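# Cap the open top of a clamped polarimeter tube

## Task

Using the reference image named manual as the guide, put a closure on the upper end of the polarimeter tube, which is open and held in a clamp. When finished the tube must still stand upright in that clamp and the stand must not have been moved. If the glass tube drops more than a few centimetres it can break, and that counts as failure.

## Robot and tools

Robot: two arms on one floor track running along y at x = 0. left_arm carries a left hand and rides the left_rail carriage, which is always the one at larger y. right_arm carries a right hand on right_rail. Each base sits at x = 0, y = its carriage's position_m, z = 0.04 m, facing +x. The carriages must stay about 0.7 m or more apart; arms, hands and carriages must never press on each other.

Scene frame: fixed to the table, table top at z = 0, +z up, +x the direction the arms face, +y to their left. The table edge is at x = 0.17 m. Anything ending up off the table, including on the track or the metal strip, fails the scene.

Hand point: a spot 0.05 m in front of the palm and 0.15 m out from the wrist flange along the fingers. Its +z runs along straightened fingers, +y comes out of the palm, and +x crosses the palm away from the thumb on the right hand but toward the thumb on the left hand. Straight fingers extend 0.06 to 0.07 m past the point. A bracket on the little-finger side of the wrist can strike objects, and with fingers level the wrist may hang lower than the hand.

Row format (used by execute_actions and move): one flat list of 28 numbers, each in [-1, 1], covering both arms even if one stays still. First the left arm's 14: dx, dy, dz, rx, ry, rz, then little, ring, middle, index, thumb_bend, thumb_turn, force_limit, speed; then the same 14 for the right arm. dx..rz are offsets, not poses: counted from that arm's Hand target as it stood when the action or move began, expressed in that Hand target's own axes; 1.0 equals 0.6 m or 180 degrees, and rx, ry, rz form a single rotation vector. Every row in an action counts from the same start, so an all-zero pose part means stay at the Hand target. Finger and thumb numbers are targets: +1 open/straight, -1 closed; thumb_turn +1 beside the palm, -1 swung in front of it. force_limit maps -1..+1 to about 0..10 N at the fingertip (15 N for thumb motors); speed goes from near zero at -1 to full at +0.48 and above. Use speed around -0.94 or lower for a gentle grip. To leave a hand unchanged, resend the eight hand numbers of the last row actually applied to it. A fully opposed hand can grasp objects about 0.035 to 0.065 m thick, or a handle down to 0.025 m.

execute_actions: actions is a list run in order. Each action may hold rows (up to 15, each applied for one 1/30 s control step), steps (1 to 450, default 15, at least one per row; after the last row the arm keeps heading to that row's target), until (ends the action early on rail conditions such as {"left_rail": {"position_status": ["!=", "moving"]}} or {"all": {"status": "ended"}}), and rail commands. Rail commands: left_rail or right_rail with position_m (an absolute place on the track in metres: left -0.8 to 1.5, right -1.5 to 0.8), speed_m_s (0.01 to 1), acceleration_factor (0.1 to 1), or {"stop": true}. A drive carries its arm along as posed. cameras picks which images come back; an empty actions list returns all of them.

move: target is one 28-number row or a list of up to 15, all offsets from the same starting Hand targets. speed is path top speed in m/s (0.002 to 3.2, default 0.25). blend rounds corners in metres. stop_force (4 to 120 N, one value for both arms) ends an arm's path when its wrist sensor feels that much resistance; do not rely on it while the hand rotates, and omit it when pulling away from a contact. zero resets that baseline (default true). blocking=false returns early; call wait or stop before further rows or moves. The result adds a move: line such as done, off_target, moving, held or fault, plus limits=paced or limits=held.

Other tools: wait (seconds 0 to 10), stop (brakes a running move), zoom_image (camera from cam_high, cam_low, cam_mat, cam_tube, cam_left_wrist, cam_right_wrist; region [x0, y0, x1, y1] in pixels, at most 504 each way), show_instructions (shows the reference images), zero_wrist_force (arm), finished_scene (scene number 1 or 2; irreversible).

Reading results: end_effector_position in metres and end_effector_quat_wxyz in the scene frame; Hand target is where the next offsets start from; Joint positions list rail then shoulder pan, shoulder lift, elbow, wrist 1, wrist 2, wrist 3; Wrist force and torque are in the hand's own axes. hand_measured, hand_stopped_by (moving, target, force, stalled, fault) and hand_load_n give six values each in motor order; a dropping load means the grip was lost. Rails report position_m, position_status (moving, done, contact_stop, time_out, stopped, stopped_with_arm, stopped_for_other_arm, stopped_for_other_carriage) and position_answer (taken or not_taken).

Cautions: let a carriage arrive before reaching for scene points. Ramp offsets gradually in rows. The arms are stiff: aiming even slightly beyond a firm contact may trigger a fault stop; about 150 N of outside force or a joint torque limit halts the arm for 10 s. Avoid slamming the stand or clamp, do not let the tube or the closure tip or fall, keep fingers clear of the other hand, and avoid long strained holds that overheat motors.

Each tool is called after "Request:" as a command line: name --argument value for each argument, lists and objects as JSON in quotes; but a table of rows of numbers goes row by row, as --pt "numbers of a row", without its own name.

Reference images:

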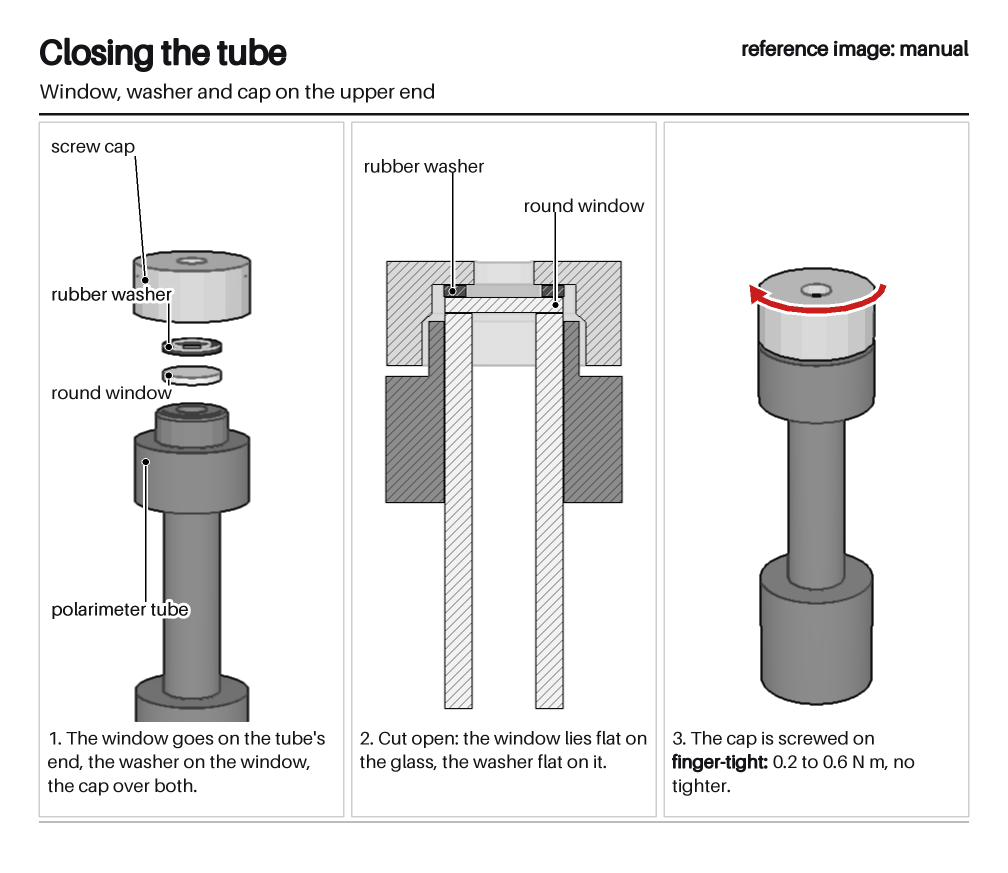

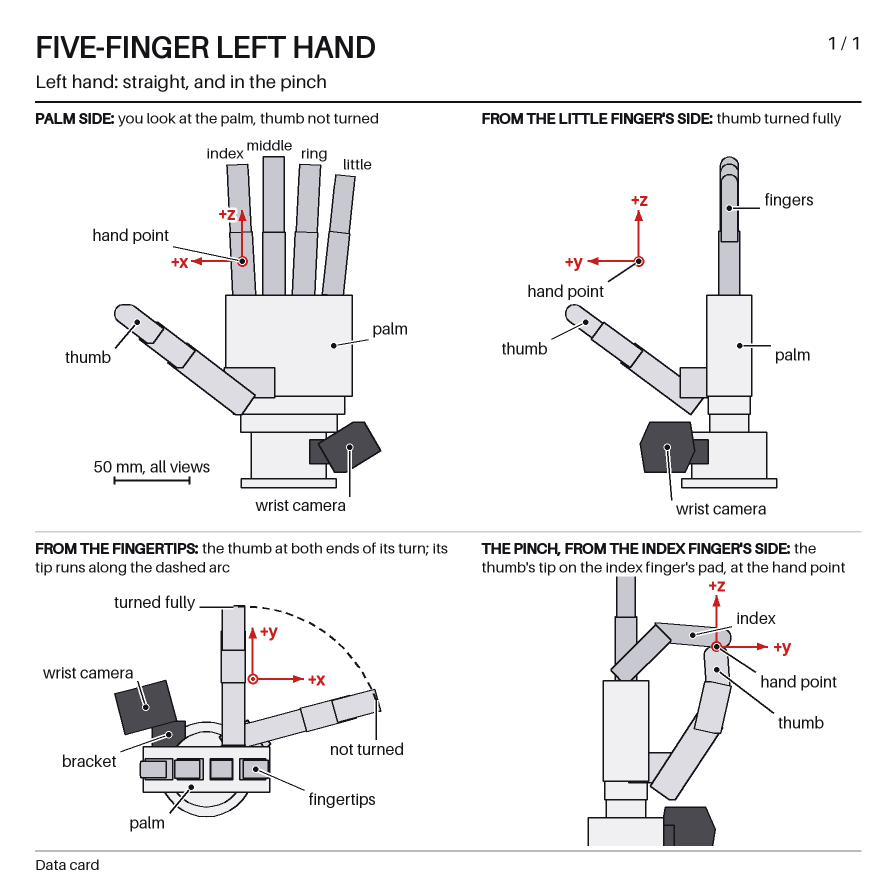

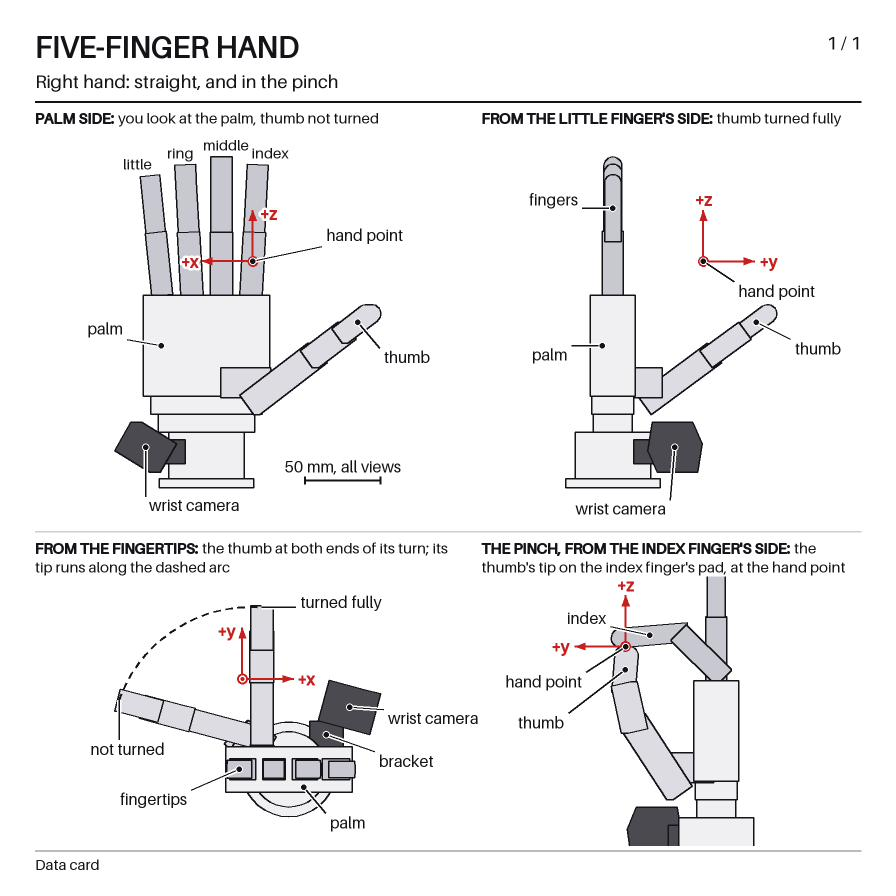

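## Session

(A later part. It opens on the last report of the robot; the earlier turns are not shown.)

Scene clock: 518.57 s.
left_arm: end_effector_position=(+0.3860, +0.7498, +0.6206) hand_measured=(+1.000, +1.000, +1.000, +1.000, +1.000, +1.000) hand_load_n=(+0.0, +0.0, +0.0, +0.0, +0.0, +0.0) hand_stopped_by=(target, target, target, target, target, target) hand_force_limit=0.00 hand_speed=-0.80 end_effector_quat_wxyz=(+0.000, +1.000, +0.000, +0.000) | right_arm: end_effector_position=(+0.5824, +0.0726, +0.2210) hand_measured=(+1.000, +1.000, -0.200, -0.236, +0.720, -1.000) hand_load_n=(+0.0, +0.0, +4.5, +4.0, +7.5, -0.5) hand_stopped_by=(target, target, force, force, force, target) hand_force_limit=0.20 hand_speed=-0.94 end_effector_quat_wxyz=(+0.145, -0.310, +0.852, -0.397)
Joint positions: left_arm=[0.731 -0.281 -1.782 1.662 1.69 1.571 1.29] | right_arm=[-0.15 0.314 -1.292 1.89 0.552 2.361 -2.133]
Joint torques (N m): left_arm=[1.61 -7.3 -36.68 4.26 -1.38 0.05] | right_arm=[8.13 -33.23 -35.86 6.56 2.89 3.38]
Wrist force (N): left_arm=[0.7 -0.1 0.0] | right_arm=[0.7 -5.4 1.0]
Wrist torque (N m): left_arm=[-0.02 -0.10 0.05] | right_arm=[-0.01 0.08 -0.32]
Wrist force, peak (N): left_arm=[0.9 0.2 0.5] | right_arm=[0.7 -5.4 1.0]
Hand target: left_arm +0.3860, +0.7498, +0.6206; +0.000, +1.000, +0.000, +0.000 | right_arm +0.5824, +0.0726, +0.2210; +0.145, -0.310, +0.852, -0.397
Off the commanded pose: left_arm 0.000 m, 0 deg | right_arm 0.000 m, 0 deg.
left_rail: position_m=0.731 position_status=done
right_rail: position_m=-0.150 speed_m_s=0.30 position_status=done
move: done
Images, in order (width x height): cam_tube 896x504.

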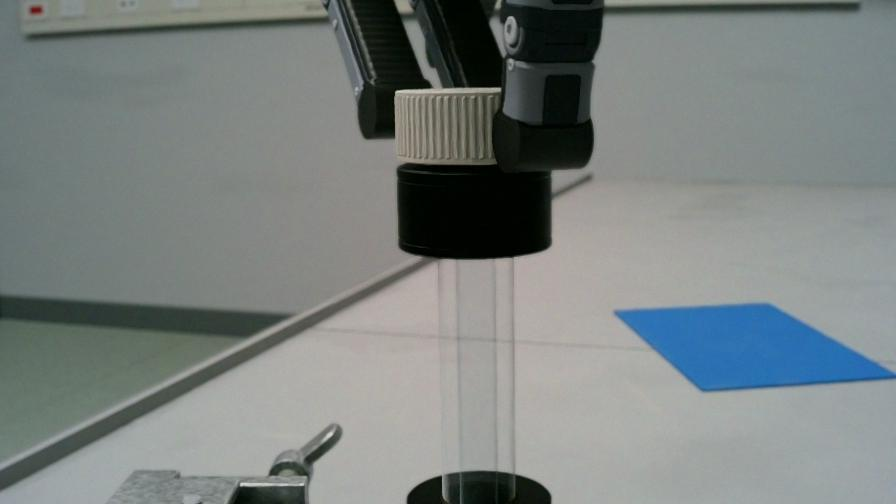

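Request:
move --pt "0 0 0 0 0 0 1 1 1 1 1 1 0 -0.8 0.008533 -0.001539 0.001940 0 0.06383 0.05358 1 1 -0.4 -0.4 0.46 -1 0.2 -0.94" --speed 0.1 --cameras '["cam_tube"]'

Request:
zoom_image --camera "cam_tube" --region '[390, 75, 510, 175]'

Scene clock: 522.30 s.
left_arm: end_effector_position=(+0.3860, +0.7498, +0.6206) hand_measured=(+1.000, +1.000, +1.000, +1.000, +1.000, +1.000) hand_load_n=(+0.0, +0.0, +0.0, +0.0, +0.0, +0.0) hand_stopped_by=(target, target, target, target, target, target) hand_force_limit=0.00 hand_speed=-0.80 end_effector_quat_wxyz=(+0.000, +1.000, +0.000, +0.000) | right_arm: end_effector_position=(+0.5795, +0.0681, +0.2210) hand_measured=(+1.000, +1.000, -0.200, -0.236, +0.720, -1.000) hand_load_n=(+0.0, +0.0, +4.5, +4.0, +7.0, -1.5) hand_stopped_by=(target, target, force, force, force, target) hand_force_limit=0.20 hand_speed=-0.94 end_effector_quat_wxyz=(+0.092, -0.196, +0.885, -0.413)
Joint positions: left_arm=[0.731 -0.281 -1.782 1.662 1.69 1.571 1.29] | right_arm=[-0.15 0.341 -1.187 1.816 0.828 2.438 -1.719]
Joint torques (N m): left_arm=[0.55 -6.18 -36.54 4.67 -1.6 -0.18] | right_arm=[7.41 -41.26 -34.03 6.42 2.57 3.15]
Wrist force (N): left_arm=[0.5 0.1 0.7] | right_arm=[0.0 -4.5 1.8]
Wrist torque (N m): left_arm=[-0.01 -0.06 0.03] | right_arm=[0.11 -0.07 -0.26]
Wrist force, peak (N): left_arm=[0.9 -0.2 0.5] | right_arm=[0.0 -5.9 1.1]
Hand target: left_arm +0.3860, +0.7498, +0.6206; +0.000, +1.000, +0.000, +0.000 | right_arm +0.5795, +0.0681, +0.2210; +0.092, -0.196, +0.885, -0.413
Off the commanded pose: left_arm 0.000 m, 0 deg | right_arm 0.000 m, 0 deg.
left_rail: position_m=0.731 position_status=done
right_rail: position_m=-0.150 speed_m_s=0.30 position_status=done
move: done
Images, in order (width x height): cam_tube 896x504.

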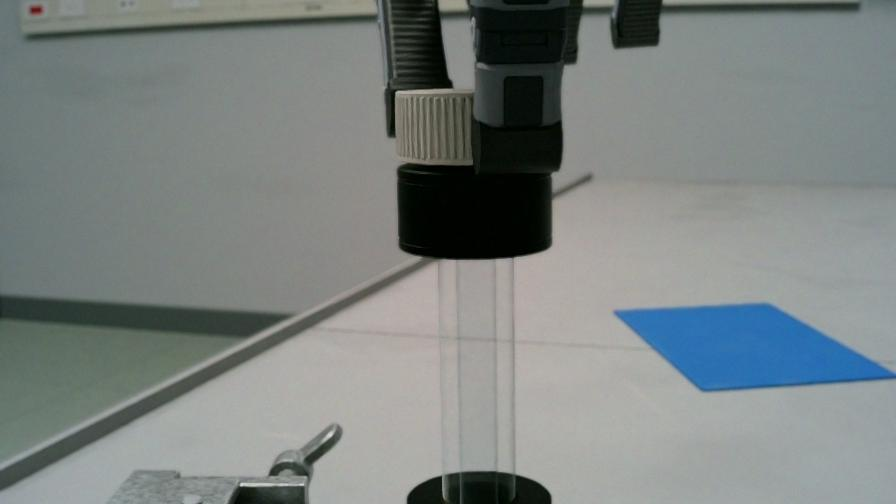

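Scaled by 4.200.

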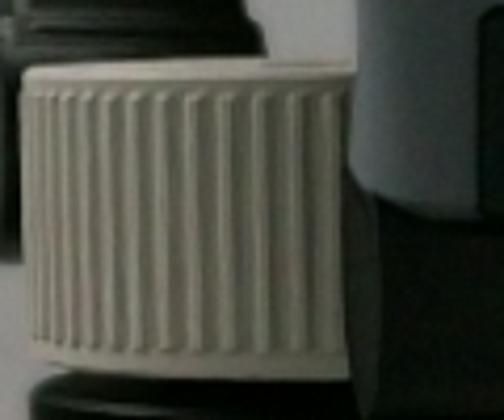

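Request:
execute_actions --actions '[{"rows":[[0,0,0,0,0,0,1,1,1,1,1,1,0,-0.8, 0,0,0,0,0,0,1,1,-0.18,-0.22,1,-1,-0.35,-0.88]],"steps":45}]'

Request:
move --pt "0 0 0 0 0 0 1 1 1 1 1 1 0 -0.8 0 -0.004287 0.005107 0 0 0 1 1 -0.18 -0.22 1 -1 -0.35 -0.88" --pt "0 0 0 0 0 0 1 1 1 1 1 1 0 -0.8 -0.017085 0.003366 -0.00401 0 -0.12767 -0.10717 1 1 -0.18 -0.22 1 -1 -0.35 -0.88" --pt "0 0 0 0 0 0 1 1 1 1 1 1 0 -0.8 -0.025932 0.015487 -0.018449 0 -0.25533 -0.21433 1 1 -0.18 -0.22 1 -1 -0.35 -0.88" --pt "0 0 0 0 0 0 1 1 1 1 1 1 0 -0.8 -0.024167 0.028828 -0.034342 0 -0.383 -0.3215 1 1 -0.18 -0.22 1 -1 -0.35 -0.88" --pt "0 0 0 0 0 0 1 1 1 1 1 1 0 -0.8 -0.012265 0.039813 -0.047429 0 -0.51067 -0.42867 1 1 -0.18 -0.22 1 -1 -0.35 -0.88" --pt "0 0 0 0 0 0 1 1 1 1 1 1 0 -0.8 0.006585 0.045502 -0.054206 0 -0.63833 -0.53583 1 1 -0.18 -0.22 1 -1 -0.35 -0.88" --pt "0 0 0 0 0 0 1 1 1 1 1 1 0 -0.8 0.009918 0.04179 -0.049784 0 -0.63833 -0.53583 1 1 -0.18 -0.22 1 -1 -0.35 -0.88" --speed '[0.03,0.4,0.4,0.4,0.4,0.3,0.02]' --blend '[0.001,0.002,0.002,0.002,0.002,0.001,0]' --cameras '["cam_tube","cam_right_wrist"]'

Request:
zoom_image --camera "cam_tube" --region '[385, 50, 565, 185]'

Scene clock: 524.87 s.
left_arm: end_effector_position=(+0.3860, +0.7498, +0.6206) hand_measured=(+1.000, +1.000, +1.000, +1.000, +1.000, +1.000) hand_load_n=(+0.0, +0.0, +0.0, +0.0, +0.0, +0.0) hand_stopped_by=(target, target, target, target, target, target) hand_force_limit=0.00 hand_speed=-0.80 end_effector_quat_wxyz=(+0.000, +1.000, +0.000, +0.000) | right_arm: end_effector_position=(+0.5795, +0.0681, +0.2210) hand_measured=(+1.000, +1.000, -0.180, -0.220, +1.000, -1.000) hand_load_n=(+0.0, +0.0, +0.0, +0.5, +0.0, +0.0) hand_stopped_by=(target, target, target, target, target, target) hand_force_limit=-0.35 hand_speed=-0.88 end_effector_quat_wxyz=(+0.092, -0.196, +0.885, -0.413)
Joint positions: left_arm=[0.731 -0.281 -1.782 1.662 1.69 1.571 1.29] | right_arm=[-0.15 0.341 -1.187 1.816 0.828 2.438 -1.719]
Joint torques (N m): left_arm=[0.48 -5.87 -36.24 4.82 -1.3 -0.15] | right_arm=[-1.43 -47.31 -34.94 6.66 3.22 3.47]
Wrist force (N): left_arm=[0.6 0.1 0.0] | right_arm=[0.1 -0.4 1.2]
Wrist torque (N m): left_arm=[0.03 -0.09 0.04] | right_arm=[0.13 0.02 -0.20]
Wrist force, peak (N): left_arm=[0.9 0.0 0.7] | right_arm=[-0.1 -5.9 0.8]
Hand target: left_arm +0.3860, +0.7498, +0.6206; +0.000, +1.000, +0.000, +0.000 | right_arm +0.5795, +0.0681, +0.2210; +0.092, -0.196, +0.885, -0.413
Off the commanded pose: left_arm 0.000 m, 0 deg | right_arm 0.000 m, 0 deg.
left_rail: position_m=0.731 position_status=done
right_rail: position_m=-0.150 speed_m_s=0.30 position_status=done

Scene clock: 529.47 s.
left_arm: end_effector_position=(+0.3860, +0.7498, +0.6206) hand_measured=(+1.000, +1.000, +1.000, +1.000, +1.000, +1.000) hand_load_n=(+0.0, +0.0, +0.0, +0.0, +0.0, +0.0) hand_stopped_by=(target, target, target, target, target, target) hand_force_limit=0.00 hand_speed=-0.80 end_effector_quat_wxyz=(+0.000, +1.000, +0.000, +0.000) | right_arm: end_effector_position=(+0.5576, +0.1010, +0.2210) hand_measured=(+1.000, +1.000, -0.180, -0.220, +1.000, -1.000) hand_load_n=(+0.0, +0.0, +0.0, +0.0, +0.0, +0.0) hand_stopped_by=(target, target, target, target, target, target) hand_force_limit=-0.35 hand_speed=-0.88 end_effector_quat_wxyz=(-0.422, +0.906, -0.039, +0.019)
Joint positions: left_arm=[0.731 -0.281 -1.782 1.662 1.69 1.571 1.29] | right_arm=[-0.15 -0.161 -1.188 1.871 0.976 0.702 -4.828]
Joint torques (N m): left_arm=[-0.78 -6.02 -36.94 4.64 -1.28 -0.2] | right_arm=[-12.85 -39.27 -33.82 6.8 1.26 -4.52]
Wrist force (N): left_arm=[0.5 -0.2 0.5] | right_arm=[0.3 -0.5 0.6]
Wrist torque (N m): left_arm=[-0.06 -0.06 0.04] | right_arm=[0.08 -0.03 0.03]
Wrist force, peak (N): left_arm=[1.0 -0.3 0.5] | right_arm=[0.2 -0.5 1.4]
Hand target: left_arm +0.3860, +0.7498, +0.6206; +0.000, +1.000, +0.000, +0.000 | right_arm +0.5576, +0.1010, +0.2210; -0.422, +0.906, -0.039, +0.019
Off the commanded pose: left_arm 0.000 m, 0 deg | right_arm 0.000 m, 0 deg.
left_rail: position_m=0.731 position_status=done
right_rail: position_m=-0.150 speed_m_s=0.30 position_status=done
move: done
camera_calibration:
cam_right_wrist: T_world_to_cam=[[0.219434, -0.639347, -0.736942, 0.105323], [-0.86864, -0.471939, 0.15079, 0.496169], [-0.444199, 0.607049, -0.658923, 0.447385], [0, 0, 0, 1]] pos_world=[0.606608, 0.0299149, 0.297592]
Images, in order (width x height): cam_tube 896x504, cam_right_wrist 896x504.

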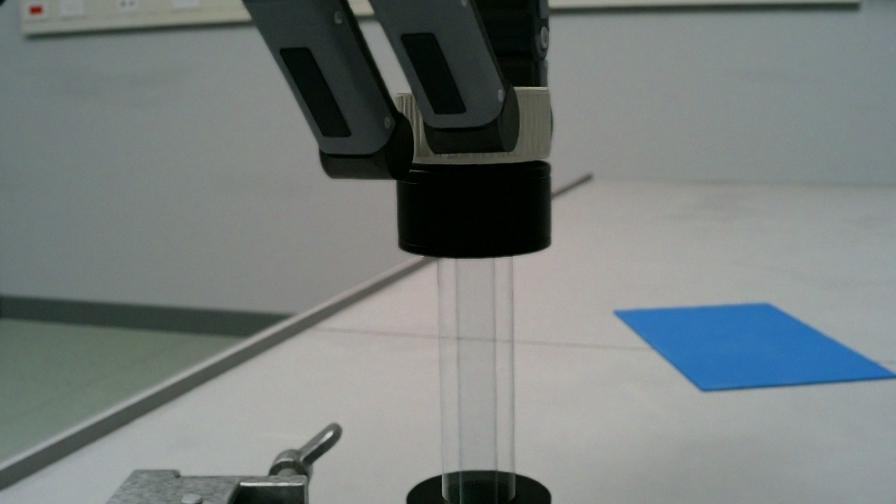

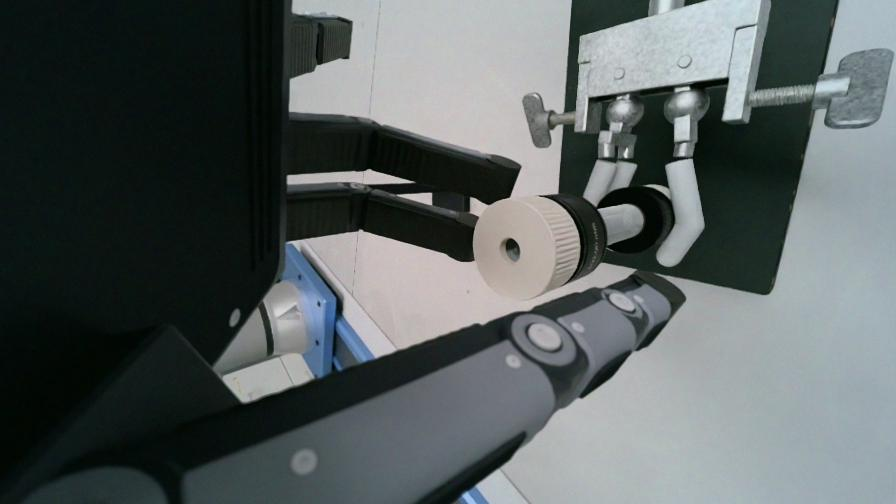

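Scaled by 2.800.

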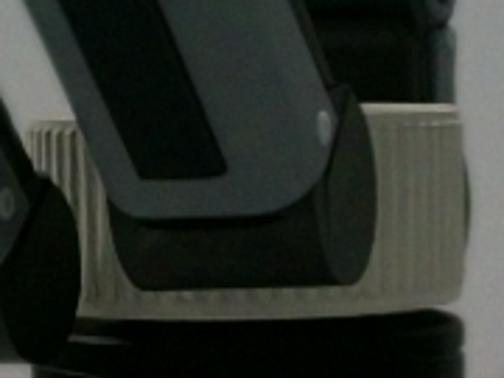

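Request:
zoom_image --camera "cam_right_wrist" --region '[465, 185, 625, 305]'

Request:
zoom_image --camera "cam_right_wrist" --region '[495, 230, 530, 270]'

Scaled by 3.150.

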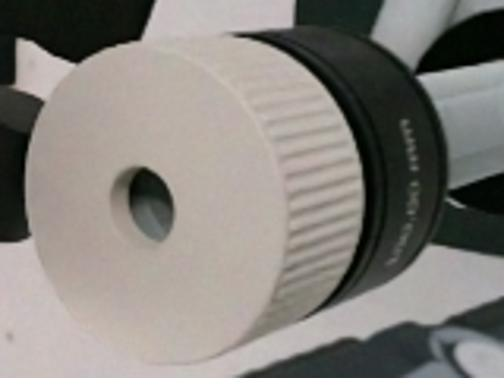

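Scaled by 12.600.

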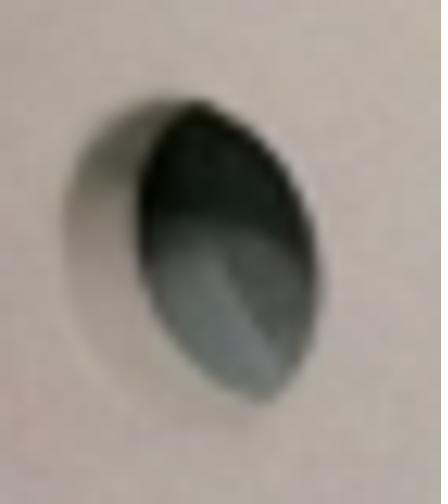

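Request:
move --target '[0,0,0,0,0,0,1,1,1,1,1,1,0,-0.8, 0,-0.001277,-0.001072,0,0,0,1,1,-0.18,-0.22,1,-1,-0.35,-0.92]' --speed 0.02

Request:
execute_actions --actions '[{"rows":[[0,0,0,0,0,0,1,1,1,1,1,1,0,-0.8, 0,0,0,0,0,0,1,1,-0.18,-0.22,0.5,-1,-0.35,-0.92]],"steps":75},{"rows":[[0,0,0,0,0,0,1,1,1,1,1,1,0,-0.8, 0,0,0,0,0,0,1,1,-0.4,-0.4,0.5,-1,-0.3,-0.94]],"steps":25},{"rows":[[0,0,0,0,0,0,1,1,1,1,1,1,0,-0.8, 0,0,0,0,0,0,1,1,-0.4,-0.4,0.46,-1,0.4,-0.94]],"steps":25}]' --cameras '["cam_tube"]'

Request:
zoom_image --camera "cam_tube" --region '[385, 50, 565, 185]'

Scene clock: 531.40 s.
left_arm: end_effector_position=(+0.3860, +0.7498, +0.6206) hand_measured=(+1.000, +1.000, +1.000, +1.000, +1.000, +1.000) hand_load_n=(+0.0, +0.0, +0.0, +0.0, +0.0, +0.0) hand_stopped_by=(target, target, target, target, target, target) hand_force_limit=0.00 hand_speed=-0.80 end_effector_quat_wxyz=(+0.000, +1.000, +0.000, +0.000) | right_arm: end_effector_position=(+0.5576, +0.1010, +0.2219) hand_measured=(+1.000, +1.000, -0.180, -0.220, +1.000, -1.000) hand_load_n=(+0.0, +0.0, +0.0, +0.0, +0.0, +0.0) hand_stopped_by=(target, target, target, target, target, target) hand_force_limit=-0.35 hand_speed=-0.92 end_effector_quat_wxyz=(-0.422, +0.906, -0.039, +0.019)
Joint positions: left_arm=[0.731 -0.281 -1.782 1.662 1.69 1.571 1.29] | right_arm=[-0.15 -0.161 -1.189 1.87 0.977 0.702 -4.828]
Joint torques (N m): left_arm=[1.17 -4.12 -36.84 4.8 -1.33 -0.21] | right_arm=[-12.61 -73.96 -35.5 6.94 0.4 -3.67]
Wrist force (N): left_arm=[0.6 -0.1 0.5] | right_arm=[0.4 -0.5 0.8]
Wrist torque (N m): left_arm=[-0.04 -0.07 0.05] | right_arm=[0.06 -0.05 0.03]
Wrist force, peak (N): left_arm=[0.9 -0.1 0.4] | right_arm=[0.5 -0.1 1.3]
Hand target: left_arm +0.3860, +0.7498, +0.6206; +0.000, +1.000, +0.000, +0.000 | right_arm +0.5576, +0.1010, +0.2220; -0.422, +0.906, -0.039, +0.019
Off the commanded pose: left_arm 0.000 m, 0 deg | right_arm 0.000 m, 0 deg.
left_rail: position_m=0.731 position_status=done
right_rail: position_m=-0.150 speed_m_s=0.30 position_status=done
move: done

Scene clock: 535.77 s.
left_arm: end_effector_position=(+0.3860, +0.7498, +0.6206) hand_measured=(+1.000, +1.000, +1.000, +1.000, +1.000, +1.000) hand_load_n=(+0.0, +0.0, +0.0, +0.0, +0.0, +0.0) hand_stopped_by=(target, target, target, target, target, target) hand_force_limit=0.00 hand_speed=-0.80 end_effector_quat_wxyz=(+0.000, +1.000, +0.000, +0.000) | right_arm: end_effector_position=(+0.5576, +0.1010, +0.2220) hand_measured=(+1.000, +1.000, -0.200, -0.240, +0.720, -1.000) hand_load_n=(+0.0, +0.0, +4.0, +4.5, +10.0, +1.0) hand_stopped_by=(target, target, force, force, force, target) hand_force_limit=0.40 hand_speed=-0.94 end_effector_quat_wxyz=(-0.422, +0.906, -0.039, +0.019)
Joint positions: left_arm=[0.731 -0.281 -1.782 1.662 1.69 1.571 1.29] | right_arm=[-0.15 -0.161 -1.189 1.87 0.978 0.702 -4.828]
Joint torques (N m): left_arm=[-0.46 -5.56 -36.77 4.86 -1.27 0.06] | right_arm=[-2.83 -75.19 -35.43 7.07 -0.99 -2.88]
Wrist force (N): left_arm=[0.4 0.2 0.3] | right_arm=[1.6 1.9 3.0]
Wrist torque (N m): left_arm=[0.02 -0.04 0.02] | right_arm=[0.10 -0.09 0.05]
Wrist force, peak (N): left_arm=[1.0 0.0 0.6] | right_arm=[1.2 2.5 4.4]
Hand target: left_arm +0.3860, +0.7498, +0.6206; +0.000, +1.000, +0.000, +0.000 | right_arm +0.5576, +0.1010, +0.2220; -0.422, +0.906, -0.039, +0.019
Off the commanded pose: left_arm 0.000 m, 0 deg | right_arm 0.000 m, 0 deg.
left_rail: position_m=0.731 position_status=done
right_rail: position_m=-0.150 speed_m_s=0.30 position_status=done
Images, in order (width x height): cam_tube 896x504.

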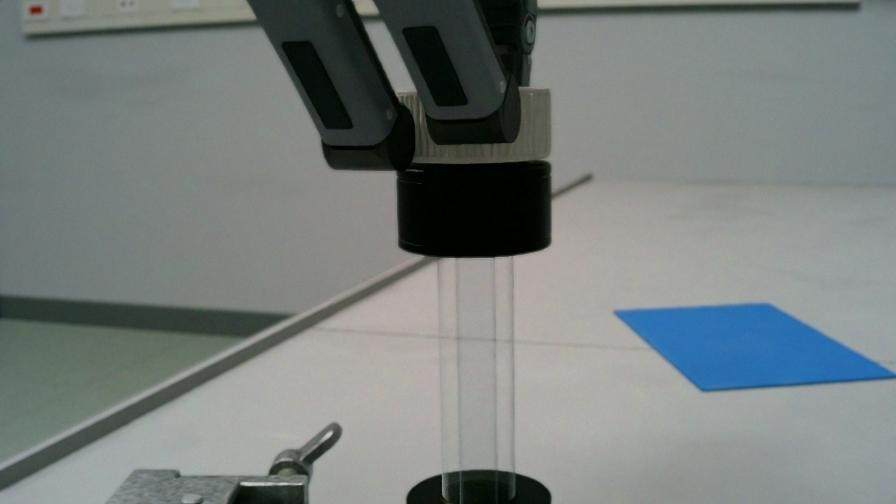

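Scaled by 2.800.

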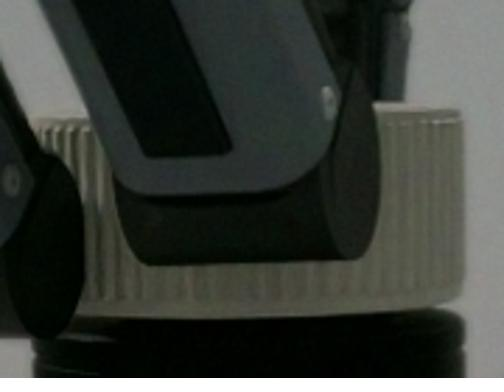

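Request:
move --pt "0 0 0 0 0 0 1 1 1 1 1 1 0 -0.8 0.008533 -0.001485 0.001985 0 0.06383 0.05358 1 1 -0.4 -0.4 0.46 -1 0.4 -0.94" --speed 0.1

Request:
move --pt "0 0 0 0 0 0 1 1 1 1 1 1 0 -0.8 0.008533 -0.001485 0.001985 0 0.06383 0.05358 1 1 -0.4 -0.4 0.46 -1 0.4 -0.94" --speed 0.1 --cameras '["cam_tube"]'

Request:
zoom_image --camera "cam_tube" --region '[385, 50, 565, 185]'

Scene clock: 538.23 s.
left_arm: end_effector_position=(+0.3860, +0.7498, +0.6206) hand_measured=(+1.000, +1.000, +1.000, +1.000, +1.000, +1.000) hand_load_n=(+0.0, -0.5, +0.0, +0.0, +0.0, +0.0) hand_stopped_by=(target, target, target, target, target, target) hand_force_limit=0.00 hand_speed=-0.80 end_effector_quat_wxyz=(+0.000, +1.000, +0.000, +0.000) | right_arm: end_effector_position=(+0.5628, +0.1020, +0.2219) hand_measured=(+1.000, +1.000, -0.200, -0.240, +0.720, -1.000) hand_load_n=(+0.0, +0.0, +3.0, +4.5, +9.5, -5.5) hand_stopped_by=(target, target, force, force, force, target) hand_force_limit=0.40 hand_speed=-0.94 end_effector_quat_wxyz=(-0.416, +0.893, -0.157, +0.073)
Joint positions: left_arm=[0.731 -0.281 -1.782 1.662 1.69 1.571 1.29] | right_arm=[-0.15 -0.169 -1.284 1.929 0.716 0.717 -4.437]
Joint torques (N m): left_arm=[1.08 -4.75 -36.6 4.53 -1.29 0.12] | right_arm=[8.52 -75.07 -21.71 1.24 1.72 3.3]
Wrist force (N): left_arm=[0.5 0.1 0.2] | right_arm=[0.9 -0.8 0.4]
Wrist torque (N m): left_arm=[0.01 -0.07 0.03] | right_arm=[0.13 -0.07 -0.32]
Wrist force, peak (N): left_arm=[0.9 0.2 0.6] | right_arm=[1.6 2.9 3.6]
Hand target: left_arm +0.3860, +0.7498, +0.6206; +0.000, +1.000, +0.000, +0.000 | right_arm +0.5628, +0.1020, +0.2219; -0.416, +0.893, -0.157, +0.074
Off the commanded pose: left_arm 0.000 m, 0 deg | right_arm 0.000 m, 0 deg.
left_rail: position_m=0.731 position_status=done
right_rail: position_m=-0.150 speed_m_s=0.30 position_status=done
move: done

Scene clock: 540.17 s.
left_arm: end_effector_position=(+0.3860, +0.7498, +0.6206) hand_measured=(+1.000, +1.000, +1.000, +1.000, +1.000, +1.000) hand_load_n=(+0.0, +0.0, +0.0, +0.0, +0.0, +0.0) hand_stopped_by=(target, target, target, target, target, target) hand_force_limit=0.00 hand_speed=-0.80 end_effector_quat_wxyz=(+0.000, +1.000, +0.000, +0.000) | right_arm: end_effector_position=(+0.5681, +0.1016, +0.2218) hand_measured=(+1.000, +1.000, -0.200, -0.240, +0.720, -1.000) hand_load_n=(+0.0, +0.0, +3.5, +5.0, +9.5, -6.5) hand_stopped_by=(target, target, force, force, force, target) hand_force_limit=0.40 hand_speed=-0.94 end_effector_quat_wxyz=(-0.403, +0.864, -0.272, +0.127)
Joint positions: left_arm=[0.731 -0.281 -1.782 1.662 1.69 1.571 1.29] | right_arm=[-0.15 -0.156 -1.383 1.992 0.479 0.812 -4.063]
Joint torques (N m): left_arm=[0.09 -6.17 -36.43 4.59 -1.48 -0.16] | right_arm=[6.22 -62.83 -22.9 1.37 0.63 3.44]
Wrist force (N): left_arm=[0.4 -0.2 0.1] | right_arm=[2.4 -1.4 1.1]
Wrist torque (N m): left_arm=[-0.03 -0.05 0.04] | right_arm=[0.20 -0.17 -0.30]
Wrist force, peak (N): left_arm=[1.0 0.1 0.5] | right_arm=[-3.3 -0.7 3.0]
Hand target: left_arm +0.3860, +0.7498, +0.6206; +0.000, +1.000, +0.000, +0.000 | right_arm +0.5681, +0.1017, +0.2218; -0.403, +0.864, -0.272, +0.127
Off the commanded pose: left_arm 0.000 m, 0 deg | right_arm 0.000 m, 0 deg.
left_rail: position_m=0.731 position_status=done
right_rail: position_m=-0.150 speed_m_s=0.30 position_status=done
move: done
Images, in order (width x height): cam_tube 896x504.

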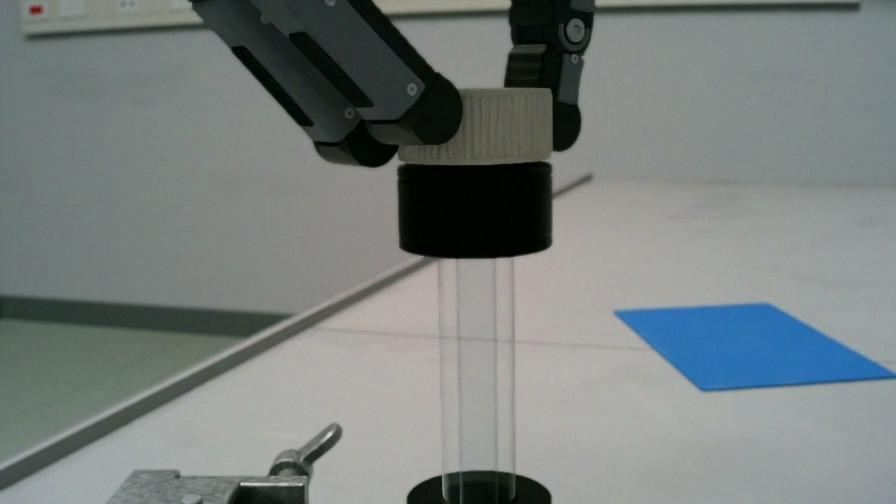

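Scaled by 2.800.

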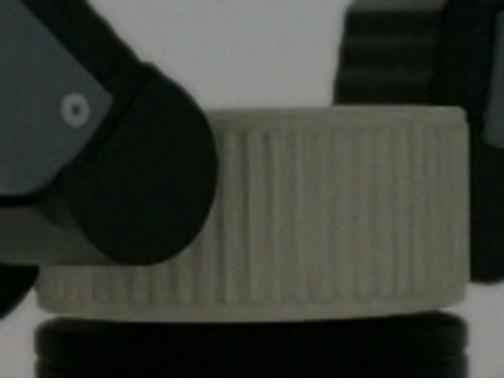

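Request:
move --pt "0 0 0 0 0 0 1 1 1 1 1 1 0 -0.8 0.005618 -0.001183 0.001487 0 0.04256 0.03572 1 1 -0.4 -0.4 0.46 -1 0.4 -0.94" --speed 0.06 --cameras '["cam_tube"]'

Request:
zoom_image --camera "cam_tube" --region '[385, 50, 565, 185]'

Scene clock: 542.83 s.
left_arm: end_effector_position=(+0.3860, +0.7498, +0.6206) hand_measured=(+1.000, +1.000, +1.000, +1.000, +1.000, +1.000) hand_load_n=(+0.0, +0.0, +0.0, +0.0, +0.0, +0.0) hand_stopped_by=(target, target, target, target, target, target) hand_force_limit=0.00 hand_speed=-0.80 end_effector_quat_wxyz=(+0.000, +1.000, +0.000, +0.000) | right_arm: end_effector_position=(+0.5716, +0.1006, +0.2218) hand_measured=(+1.000, +1.000, -0.200, -0.240, +0.720, -1.000) hand_load_n=(+0.0, +0.0, +4.0, +4.0, +10.0, -5.5) hand_stopped_by=(target, target, force, force, force, target) hand_force_limit=0.40 hand_speed=-0.94 end_effector_quat_wxyz=(-0.390, +0.837, -0.347, +0.162)
Joint positions: left_arm=[0.731 -0.281 -1.782 1.662 1.69 1.571 1.29] | right_arm=[-0.15 -0.134 -1.441 2.032 0.354 0.916 -3.843]
Joint torques (N m): left_arm=[1.53 -6.88 -37.24 4.81 -1.36 0.12] | right_arm=[6.91 -61.66 -24.49 -0.49 1.25 3.7]
Wrist force (N): left_arm=[0.7 0.1 0.5] | right_arm=[1.9 -0.7 2.2]
Wrist torque (N m): left_arm=[0.01 -0.10 0.04] | right_arm=[0.10 -0.10 -0.35]
Wrist force, peak (N): left_arm=[0.9 0.0 0.5] | right_arm=[4.9 -0.4 3.0]
Hand target: left_arm +0.3860, +0.7498, +0.6206; +0.000, +1.000, +0.000, +0.000 | right_arm +0.5716, +0.1007, +0.2218; -0.390, +0.837, -0.347, +0.162
Off the commanded pose: left_arm 0.000 m, 0 deg | right_arm 0.000 m, 0 deg.
left_rail: position_m=0.731 position_status=done
right_rail: position_m=-0.150 speed_m_s=0.30 position_status=done
move: done
Images, in order (width x height): cam_tube 896x504.

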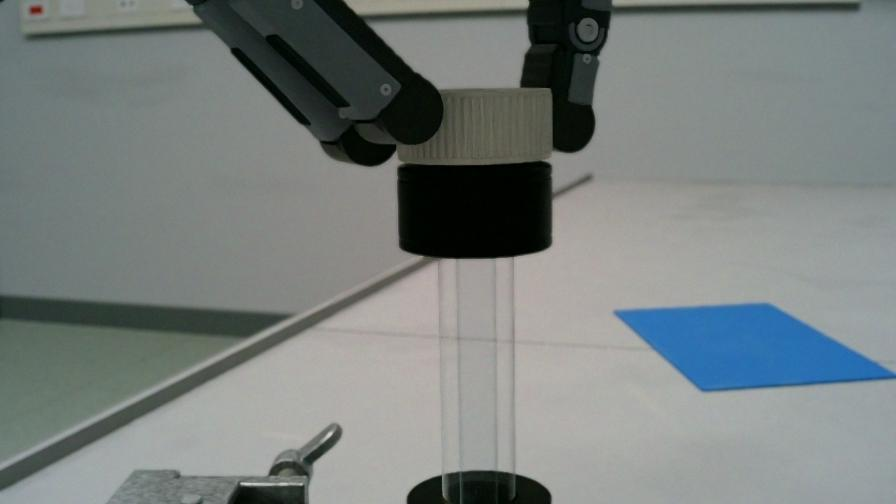

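Scaled by 2.800.

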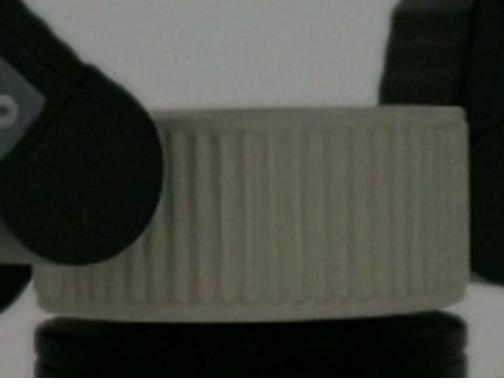

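Request:
execute_actions --actions '[{"rows":[[0,0,0,0,0,0,1,1,1,1,1,1,0,-0.8, 0,0,0,0,0,0,1,1,-0.4,-0.4,0.42,-1,0.75,-0.94]],"steps":25}]'

Request:
move --pt "0 0 0 0 0 0 1 1 1 1 1 1 0 -0.8 0.005618 -0.001183 0.001487 0 0.04256 0.03572 1 1 -0.4 -0.4 0.42 -1 0.75 -0.94" --speed 0.06 --cameras '["cam_tube"]'

Request:
zoom_image --camera "cam_tube" --region '[385, 50, 565, 185]'

Scene clock: 545.53 s.
left_arm: end_effector_position=(+0.3860, +0.7498, +0.6206) hand_measured=(+1.000, +1.000, +1.000, +1.000, +1.000, +1.000) hand_load_n=(+0.0, +0.0, +0.0, +0.0, +0.0, +0.0) hand_stopped_by=(target, target, target, target, target, target) hand_force_limit=0.00 hand_speed=-0.80 end_effector_quat_wxyz=(+0.000, +1.000, +0.000, +0.000) | right_arm: end_effector_position=(+0.5716, +0.1007, +0.2218) hand_measured=(+1.000, +1.000, -0.200, -0.240, +0.712, -1.000) hand_load_n=(+0.0, +0.0, +4.5, +4.0, +12.0, -4.5) hand_stopped_by=(target, target, force, force, force, target) hand_force_limit=0.75 hand_speed=-0.94 end_effector_quat_wxyz=(-0.390, +0.837, -0.347, +0.162)
Joint positions: left_arm=[0.731 -0.281 -1.782 1.662 1.69 1.571 1.29] | right_arm=[-0.15 -0.134 -1.441 2.032 0.354 0.916 -3.843]
Joint torques (N m): left_arm=[1.18 -6.07 -36.5 4.86 -1.53 -0.06] | right_arm=[7.65 -59.57 -23.86 -0.09 1.07 3.42]
Wrist force (N): left_arm=[0.5 -0.4 0.2] | right_arm=[1.9 -1.3 0.9]
Wrist torque (N m): left_arm=[-0.07 -0.07 0.05] | right_arm=[0.08 -0.09 -0.34]
Wrist force, peak (N): left_arm=[0.6 0.1 0.9] | right_arm=[1.7 -0.9 2.4]
Hand target: left_arm +0.3860, +0.7498, +0.6206; +0.000, +1.000, +0.000, +0.000 | right_arm +0.5716, +0.1007, +0.2218; -0.390, +0.837, -0.347, +0.162
Off the commanded pose: left_arm 0.000 m, 0 deg | right_arm 0.000 m, 0 deg.
left_rail: position_m=0.731 position_status=done
right_rail: position_m=-0.150 speed_m_s=0.30 position_status=done

Scene clock: 547.50 s.
left_arm: end_effector_position=(+0.3860, +0.7498, +0.6206) hand_measured=(+1.000, +1.000, +1.000, +1.000, +1.000, +1.000) hand_load_n=(+0.0, +0.0, +0.0, +0.0, +0.0, +0.0) hand_stopped_by=(target, target, target, target, target, target) hand_force_limit=0.00 hand_speed=-0.80 end_effector_quat_wxyz=(+0.000, +1.000, +0.000, +0.000) | right_arm: end_effector_position=(+0.5747, +0.0991, +0.2217) hand_measured=(+1.000, +1.000, -0.200, -0.240, +0.712, -1.000) hand_load_n=(+0.0, +0.0, +5.0, +5.0, +11.5, -6.5) hand_stopped_by=(target, target, force, force, force, target) hand_force_limit=0.75 hand_speed=-0.94 end_effector_quat_wxyz=(-0.375, +0.804, -0.418, +0.195)
Joint positions: left_arm=[0.731 -0.281 -1.782 1.662 1.69 1.571 1.29] | right_arm=[-0.15 -0.101 -1.488 2.064 0.261 1.046 -3.649]
Joint torques (N m): left_arm=[0.91 -6.36 -36.57 4.4 -1.19 -0.18] | right_arm=[9.09 -56.81 -25.53 -1.23 2.56 3.08]
Wrist force (N): left_arm=[0.5 0.1 0.4] | right_arm=[-1.7 -1.1 1.9]
Wrist torque (N m): left_arm=[0.02 -0.06 0.03] | right_arm=[0.12 -0.10 -0.37]
Wrist force, peak (N): left_arm=[0.9 0.1 0.5] | right_arm=[2.2 -0.1 2.1]
Hand target: left_arm +0.3860, +0.7498, +0.6206; +0.000, +1.000, +0.000, +0.000 | right_arm +0.5747, +0.0991, +0.2217; -0.375, +0.804, -0.418, +0.195
Off the commanded pose: left_arm 0.000 m, 0 deg | right_arm 0.000 m, 0 deg.
left_rail: position_m=0.731 position_status=done
right_rail: position_m=-0.150 speed_m_s=0.30 position_status=done
move: done
Images, in order (width x height): cam_tube 896x504.

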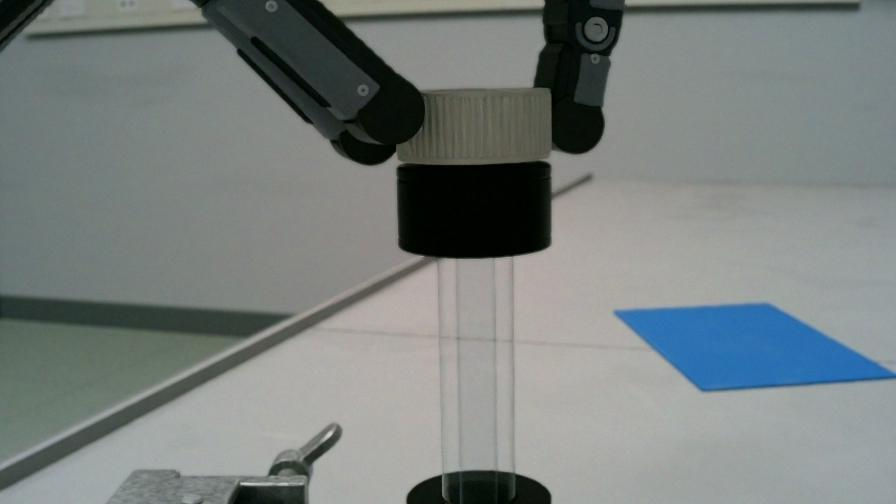

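Scaled by 2.800.

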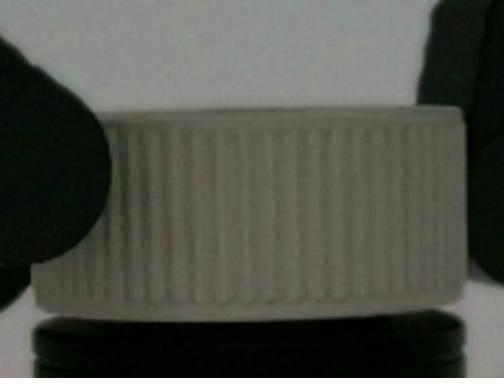

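Request:
move --pt "0 0 0 0 0 0 1 1 1 1 1 1 0 -0.8 0.005618 -0.001183 0.001487 0 0.04256 0.03572 1 1 -0.4 -0.4 0.42 -1 0.75 -0.94" --speed 0.06 --cameras '["cam_tube"]'

Request:
zoom_image --camera "cam_tube" --region '[385, 50, 565, 185]'

Scene clock: 550.23 s.
left_arm: end_effector_position=(+0.3860, +0.7498, +0.6206) hand_measured=(+1.000, +1.000, +1.000, +1.000, +1.000, +1.000) hand_load_n=(+0.0, +0.0, +0.0, +0.0, +0.0, +0.0) hand_stopped_by=(target, target, target, target, target, target) hand_force_limit=0.00 hand_speed=-0.80 end_effector_quat_wxyz=(+0.000, +1.000, +0.000, +0.000) | right_arm: end_effector_position=(+0.5776, +0.0970, +0.2217) hand_measured=(+1.000, +1.000, -0.200, -0.240, +0.712, -1.000) hand_load_n=(+0.0, +0.0, +4.5, +5.5, +11.5, -8.5) hand_stopped_by=(target, target, force, force, force, target) hand_force_limit=0.75 hand_speed=-0.94 end_effector_quat_wxyz=(-0.357, +0.765, -0.487, +0.227) end_effector_velocity=(+0.001, -0.001, +0.000) end_effector_angular_velocity=(-0.001, -0.001, -0.004)
Joint positions: left_arm=[0.731 -0.281 -1.782 1.662 1.69 1.571 1.29] | right_arm=[-0.15 -0.058 -1.52 2.086 0.196 1.199 -3.476]
Joint velocities: left_arm=[within noise] | right_arm=[0 0.001 0 -0.001 -0.001 0.005 0.003]
Joint torques (N m): left_arm=[-0.31 -7.33 -36.24 4.65 -1.24 -0.28] | right_arm=[7.52 -54.36 -25.47 -0.44 1.49 3.63]
Wrist force (N): left_arm=[0.6 -0.1 0.7] | right_arm=[2.7 -0.8 2.1]
Wrist torque (N m): left_arm=[-0.04 -0.07 0.05] | right_arm=[0.17 -0.12 -0.45]
Wrist force, peak (N): left_arm=[1.0 -0.2 0.5] | right_arm=[-4.0 -1.2 3.2]
Hand target: left_arm +0.3860, +0.7498, +0.6206; +0.000, +1.000, +0.000, +0.000 | right_arm +0.5776, +0.0970, +0.2217; -0.356, +0.764, -0.487, +0.227
Off the commanded pose: left_arm 0.000 m, 0 deg | right_arm 0.000 m, 0 deg.
left_rail: position_m=0.731 position_status=done
right_rail: position_m=-0.150 speed_m_s=0.30 position_status=done
move: done
Images, in order (width x height): cam_tube 896x504.

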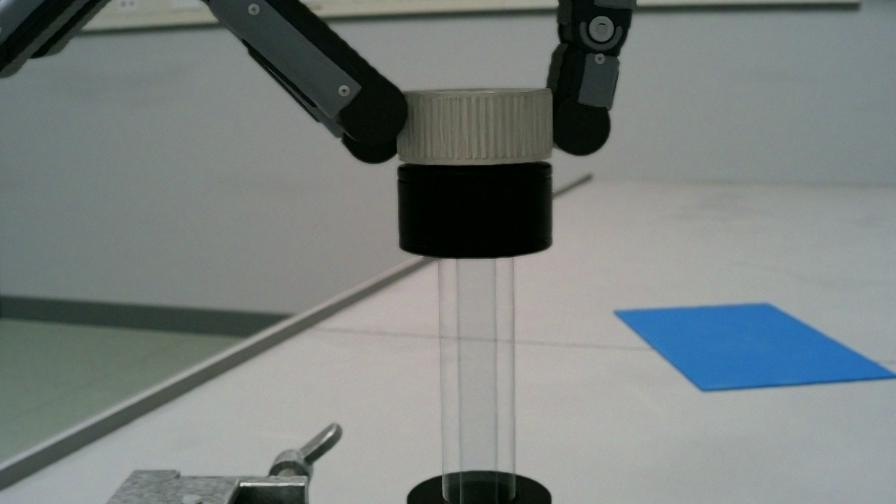

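Scaled by 2.800.

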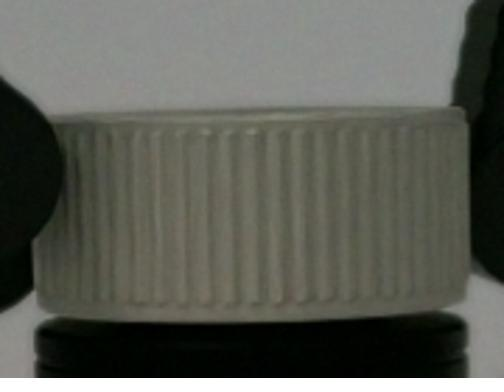

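Request:
execute_actions --actions '[{"rows":[[0,0,0,0,0,0,1,1,1,1,1,1,0,-0.8, 0,0,0,0,0,0,1,1,-0.18,-0.22,1,-1,-0.35,-0.88]],"steps":50}]' --cameras '["cam_tube"]'

Request:
zoom_image --camera "cam_tube" --region '[385, 50, 565, 185]'

Scene clock: 552.40 s.
left_arm: end_effector_position=(+0.3860, +0.7498, +0.6206) hand_measured=(+1.000, +1.000, +1.000, +1.000, +1.000, +1.000) hand_load_n=(+0.0, +0.0, +0.0, +0.0, +0.0, +0.0) hand_stopped_by=(target, target, target, target, target, target) hand_force_limit=0.00 hand_speed=-0.80 end_effector_quat_wxyz=(+0.000, +1.000, +0.000, +0.000) | right_arm: end_effector_position=(+0.5776, +0.0970, +0.2217) hand_measured=(+1.000, +1.000, -0.180, -0.220, +1.000, -1.000) hand_load_n=(+0.0, +0.0, +0.0, +0.0, +0.0, +0.0) hand_stopped_by=(target, target, target, target, target, target) hand_force_limit=-0.35 hand_speed=-0.88 end_effector_quat_wxyz=(-0.356, +0.764, -0.487, +0.227)
Joint positions: left_arm=[0.731 -0.281 -1.782 1.662 1.69 1.571 1.29] | right_arm=[-0.15 -0.058 -1.52 2.086 0.196 1.199 -3.475]
Joint torques (N m): left_arm=[1.62 -5.04 -35.81 4.6 -1.5 0.22] | right_arm=[0.31 -52.61 -41.6 -0.26 0.61 2.22]
Wrist force (N): left_arm=[0.7 0.0 0.6] | right_arm=[0.0 -0.6 0.8]
Wrist torque (N m): left_arm=[-0.03 -0.08 0.05] | right_arm=[0.09 0.04 -0.30]
Wrist force, peak (N): left_arm=[0.9 -0.2 0.6] | right_arm=[4.2 -0.3 -2.0]
Hand target: left_arm +0.3860, +0.7498, +0.6206; +0.000, +1.000, +0.000, +0.000 | right_arm +0.5776, +0.0970, +0.2217; -0.356, +0.764, -0.487, +0.227
Off the commanded pose: left_arm 0.000 m, 0 deg | right_arm 0.000 m, 0 deg.
left_rail: position_m=0.731 position_status=done
right_rail: position_m=-0.150 speed_m_s=0.30 position_status=done
Images, in order (width x height): cam_tube 896x504.

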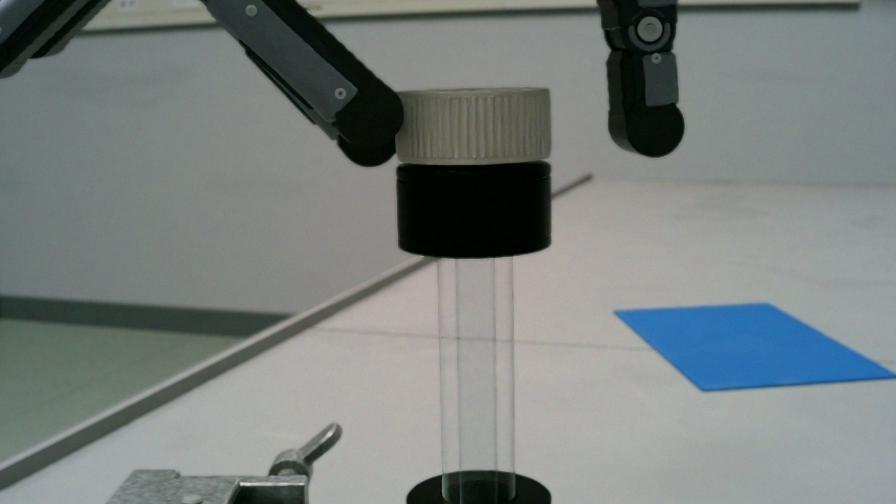

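Scaled by 2.800.

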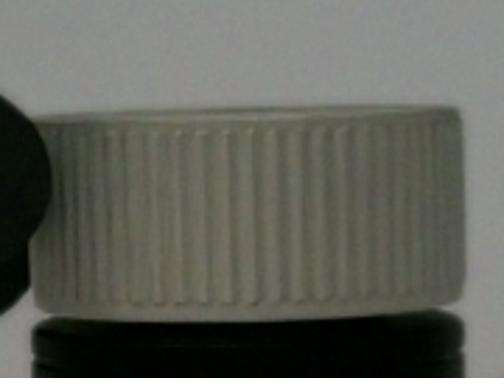

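Request:
move --pt "0 0 0 0 0 0 1 1 1 1 1 1 0 -0.8 0 -0.004287 0.005107 0 0 0 1 1 -0.18 -0.22 1 -1 -0.35 -0.88" --pt "0 0 0 0 0 0 1 1 1 1 1 1 0 -0.8 -0.017085 0.003366 -0.00401 0 -0.12767 -0.10717 1 1 -0.18 -0.22 1 -1 -0.35 -0.88" --pt "0 0 0 0 0 0 1 1 1 1 1 1 0 -0.8 -0.025932 0.015487 -0.018449 0 -0.25533 -0.21433 1 1 -0.18 -0.22 1 -1 -0.35 -0.88" --pt "0 0 0 0 0 0 1 1 1 1 1 1 0 -0.8 -0.020158 0.01763 -0.021002 0 -0.25533 -0.21433 1 1 -0.18 -0.22 1 -1 -0.35 -0.88" --speed '[0.03,0.3,0.3,0.02]' --blend '[0.001,0.002,0.001,0]' --cameras '["cam_tube"]'

Request:
zoom_image --camera "cam_tube" --region '[385, 50, 565, 185]'

Request:
zoom_image --camera "cam_tube" --region '[500, 80, 560, 170]'

Scene clock: 557.27 s.
left_arm: end_effector_position=(+0.3860, +0.7498, +0.6206) hand_measured=(+1.000, +1.000, +1.000, +1.000, +1.000, +1.000) hand_load_n=(+0.0, +0.0, +0.0, +0.0, +0.0, +0.0) hand_stopped_by=(target, target, target, target, target, target) hand_force_limit=0.00 hand_speed=-0.80 end_effector_quat_wxyz=(+0.000, +1.000, +0.000, +0.000) | right_arm: end_effector_position=(+0.5576, +0.1010, +0.2217) hand_measured=(+1.000, +1.000, -0.180, -0.220, +1.000, -1.000) hand_load_n=(+0.0, +0.0, +0.0, +0.0, +0.0, +0.0) hand_stopped_by=(target, target, target, target, target, target) hand_force_limit=-0.35 hand_speed=-0.88 end_effector_quat_wxyz=(-0.422, +0.906, -0.039, +0.019)
Joint positions: left_arm=[0.731 -0.281 -1.782 1.662 1.69 1.571 1.29] | right_arm=[-0.15 -0.161 -1.189 1.87 0.977 0.702 -4.827]
Joint torques (N m): left_arm=[2.37 -3.58 -36.59 4.59 -1.17 0.16] | right_arm=[-14.2 -41.78 -34.7 6.93 1.18 -3.73]
Wrist force (N): left_arm=[0.6 0.1 0.3] | right_arm=[0.3 0.1 1.0]
Wrist torque (N m): left_arm=[0.02 -0.09 0.04] | right_arm=[0.14 -0.05 0.05]
Wrist force, peak (N): left_arm=[0.9 0.1 0.8] | right_arm=[0.3 -0.6 1.5]
Hand target: left_arm +0.3860, +0.7498, +0.6206; +0.000, +1.000, +0.000, +0.000 | right_arm +0.5576, +0.1010, +0.2217; -0.422, +0.906, -0.039, +0.019
Off the commanded pose: left_arm 0.000 m, 0 deg | right_arm 0.000 m, 0 deg.
left_rail: position_m=0.731 position_status=done
right_rail: position_m=-0.150 speed_m_s=0.30 position_status=done
move: done
Images, in order (width x height): cam_tube 896x504.

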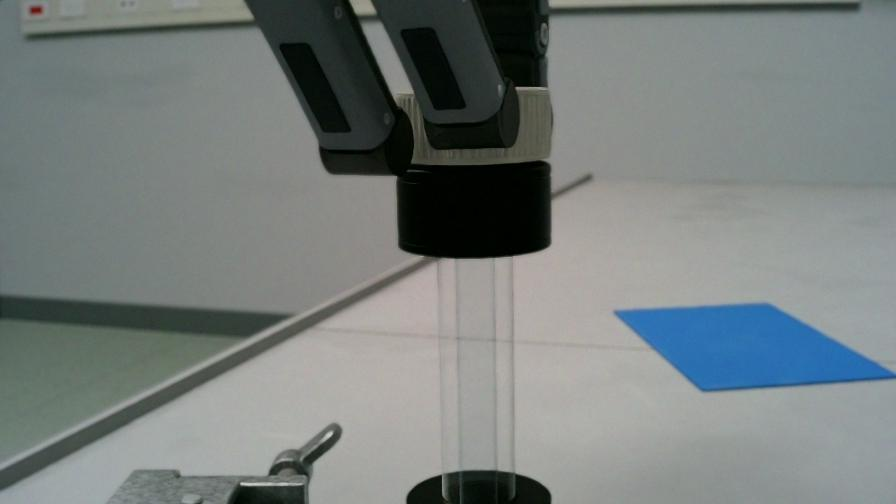

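Scaled by 2.800.

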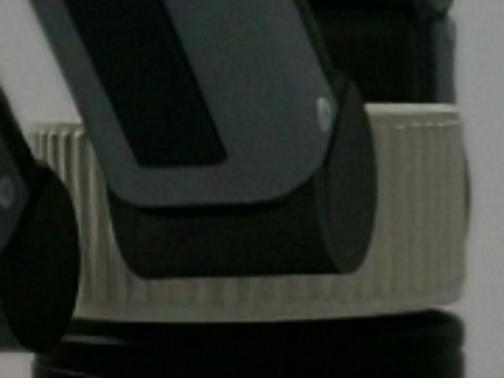

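Scaled by 5.600.

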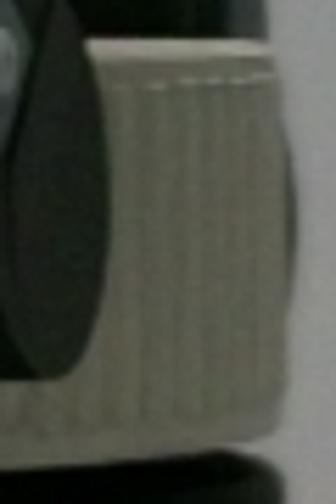

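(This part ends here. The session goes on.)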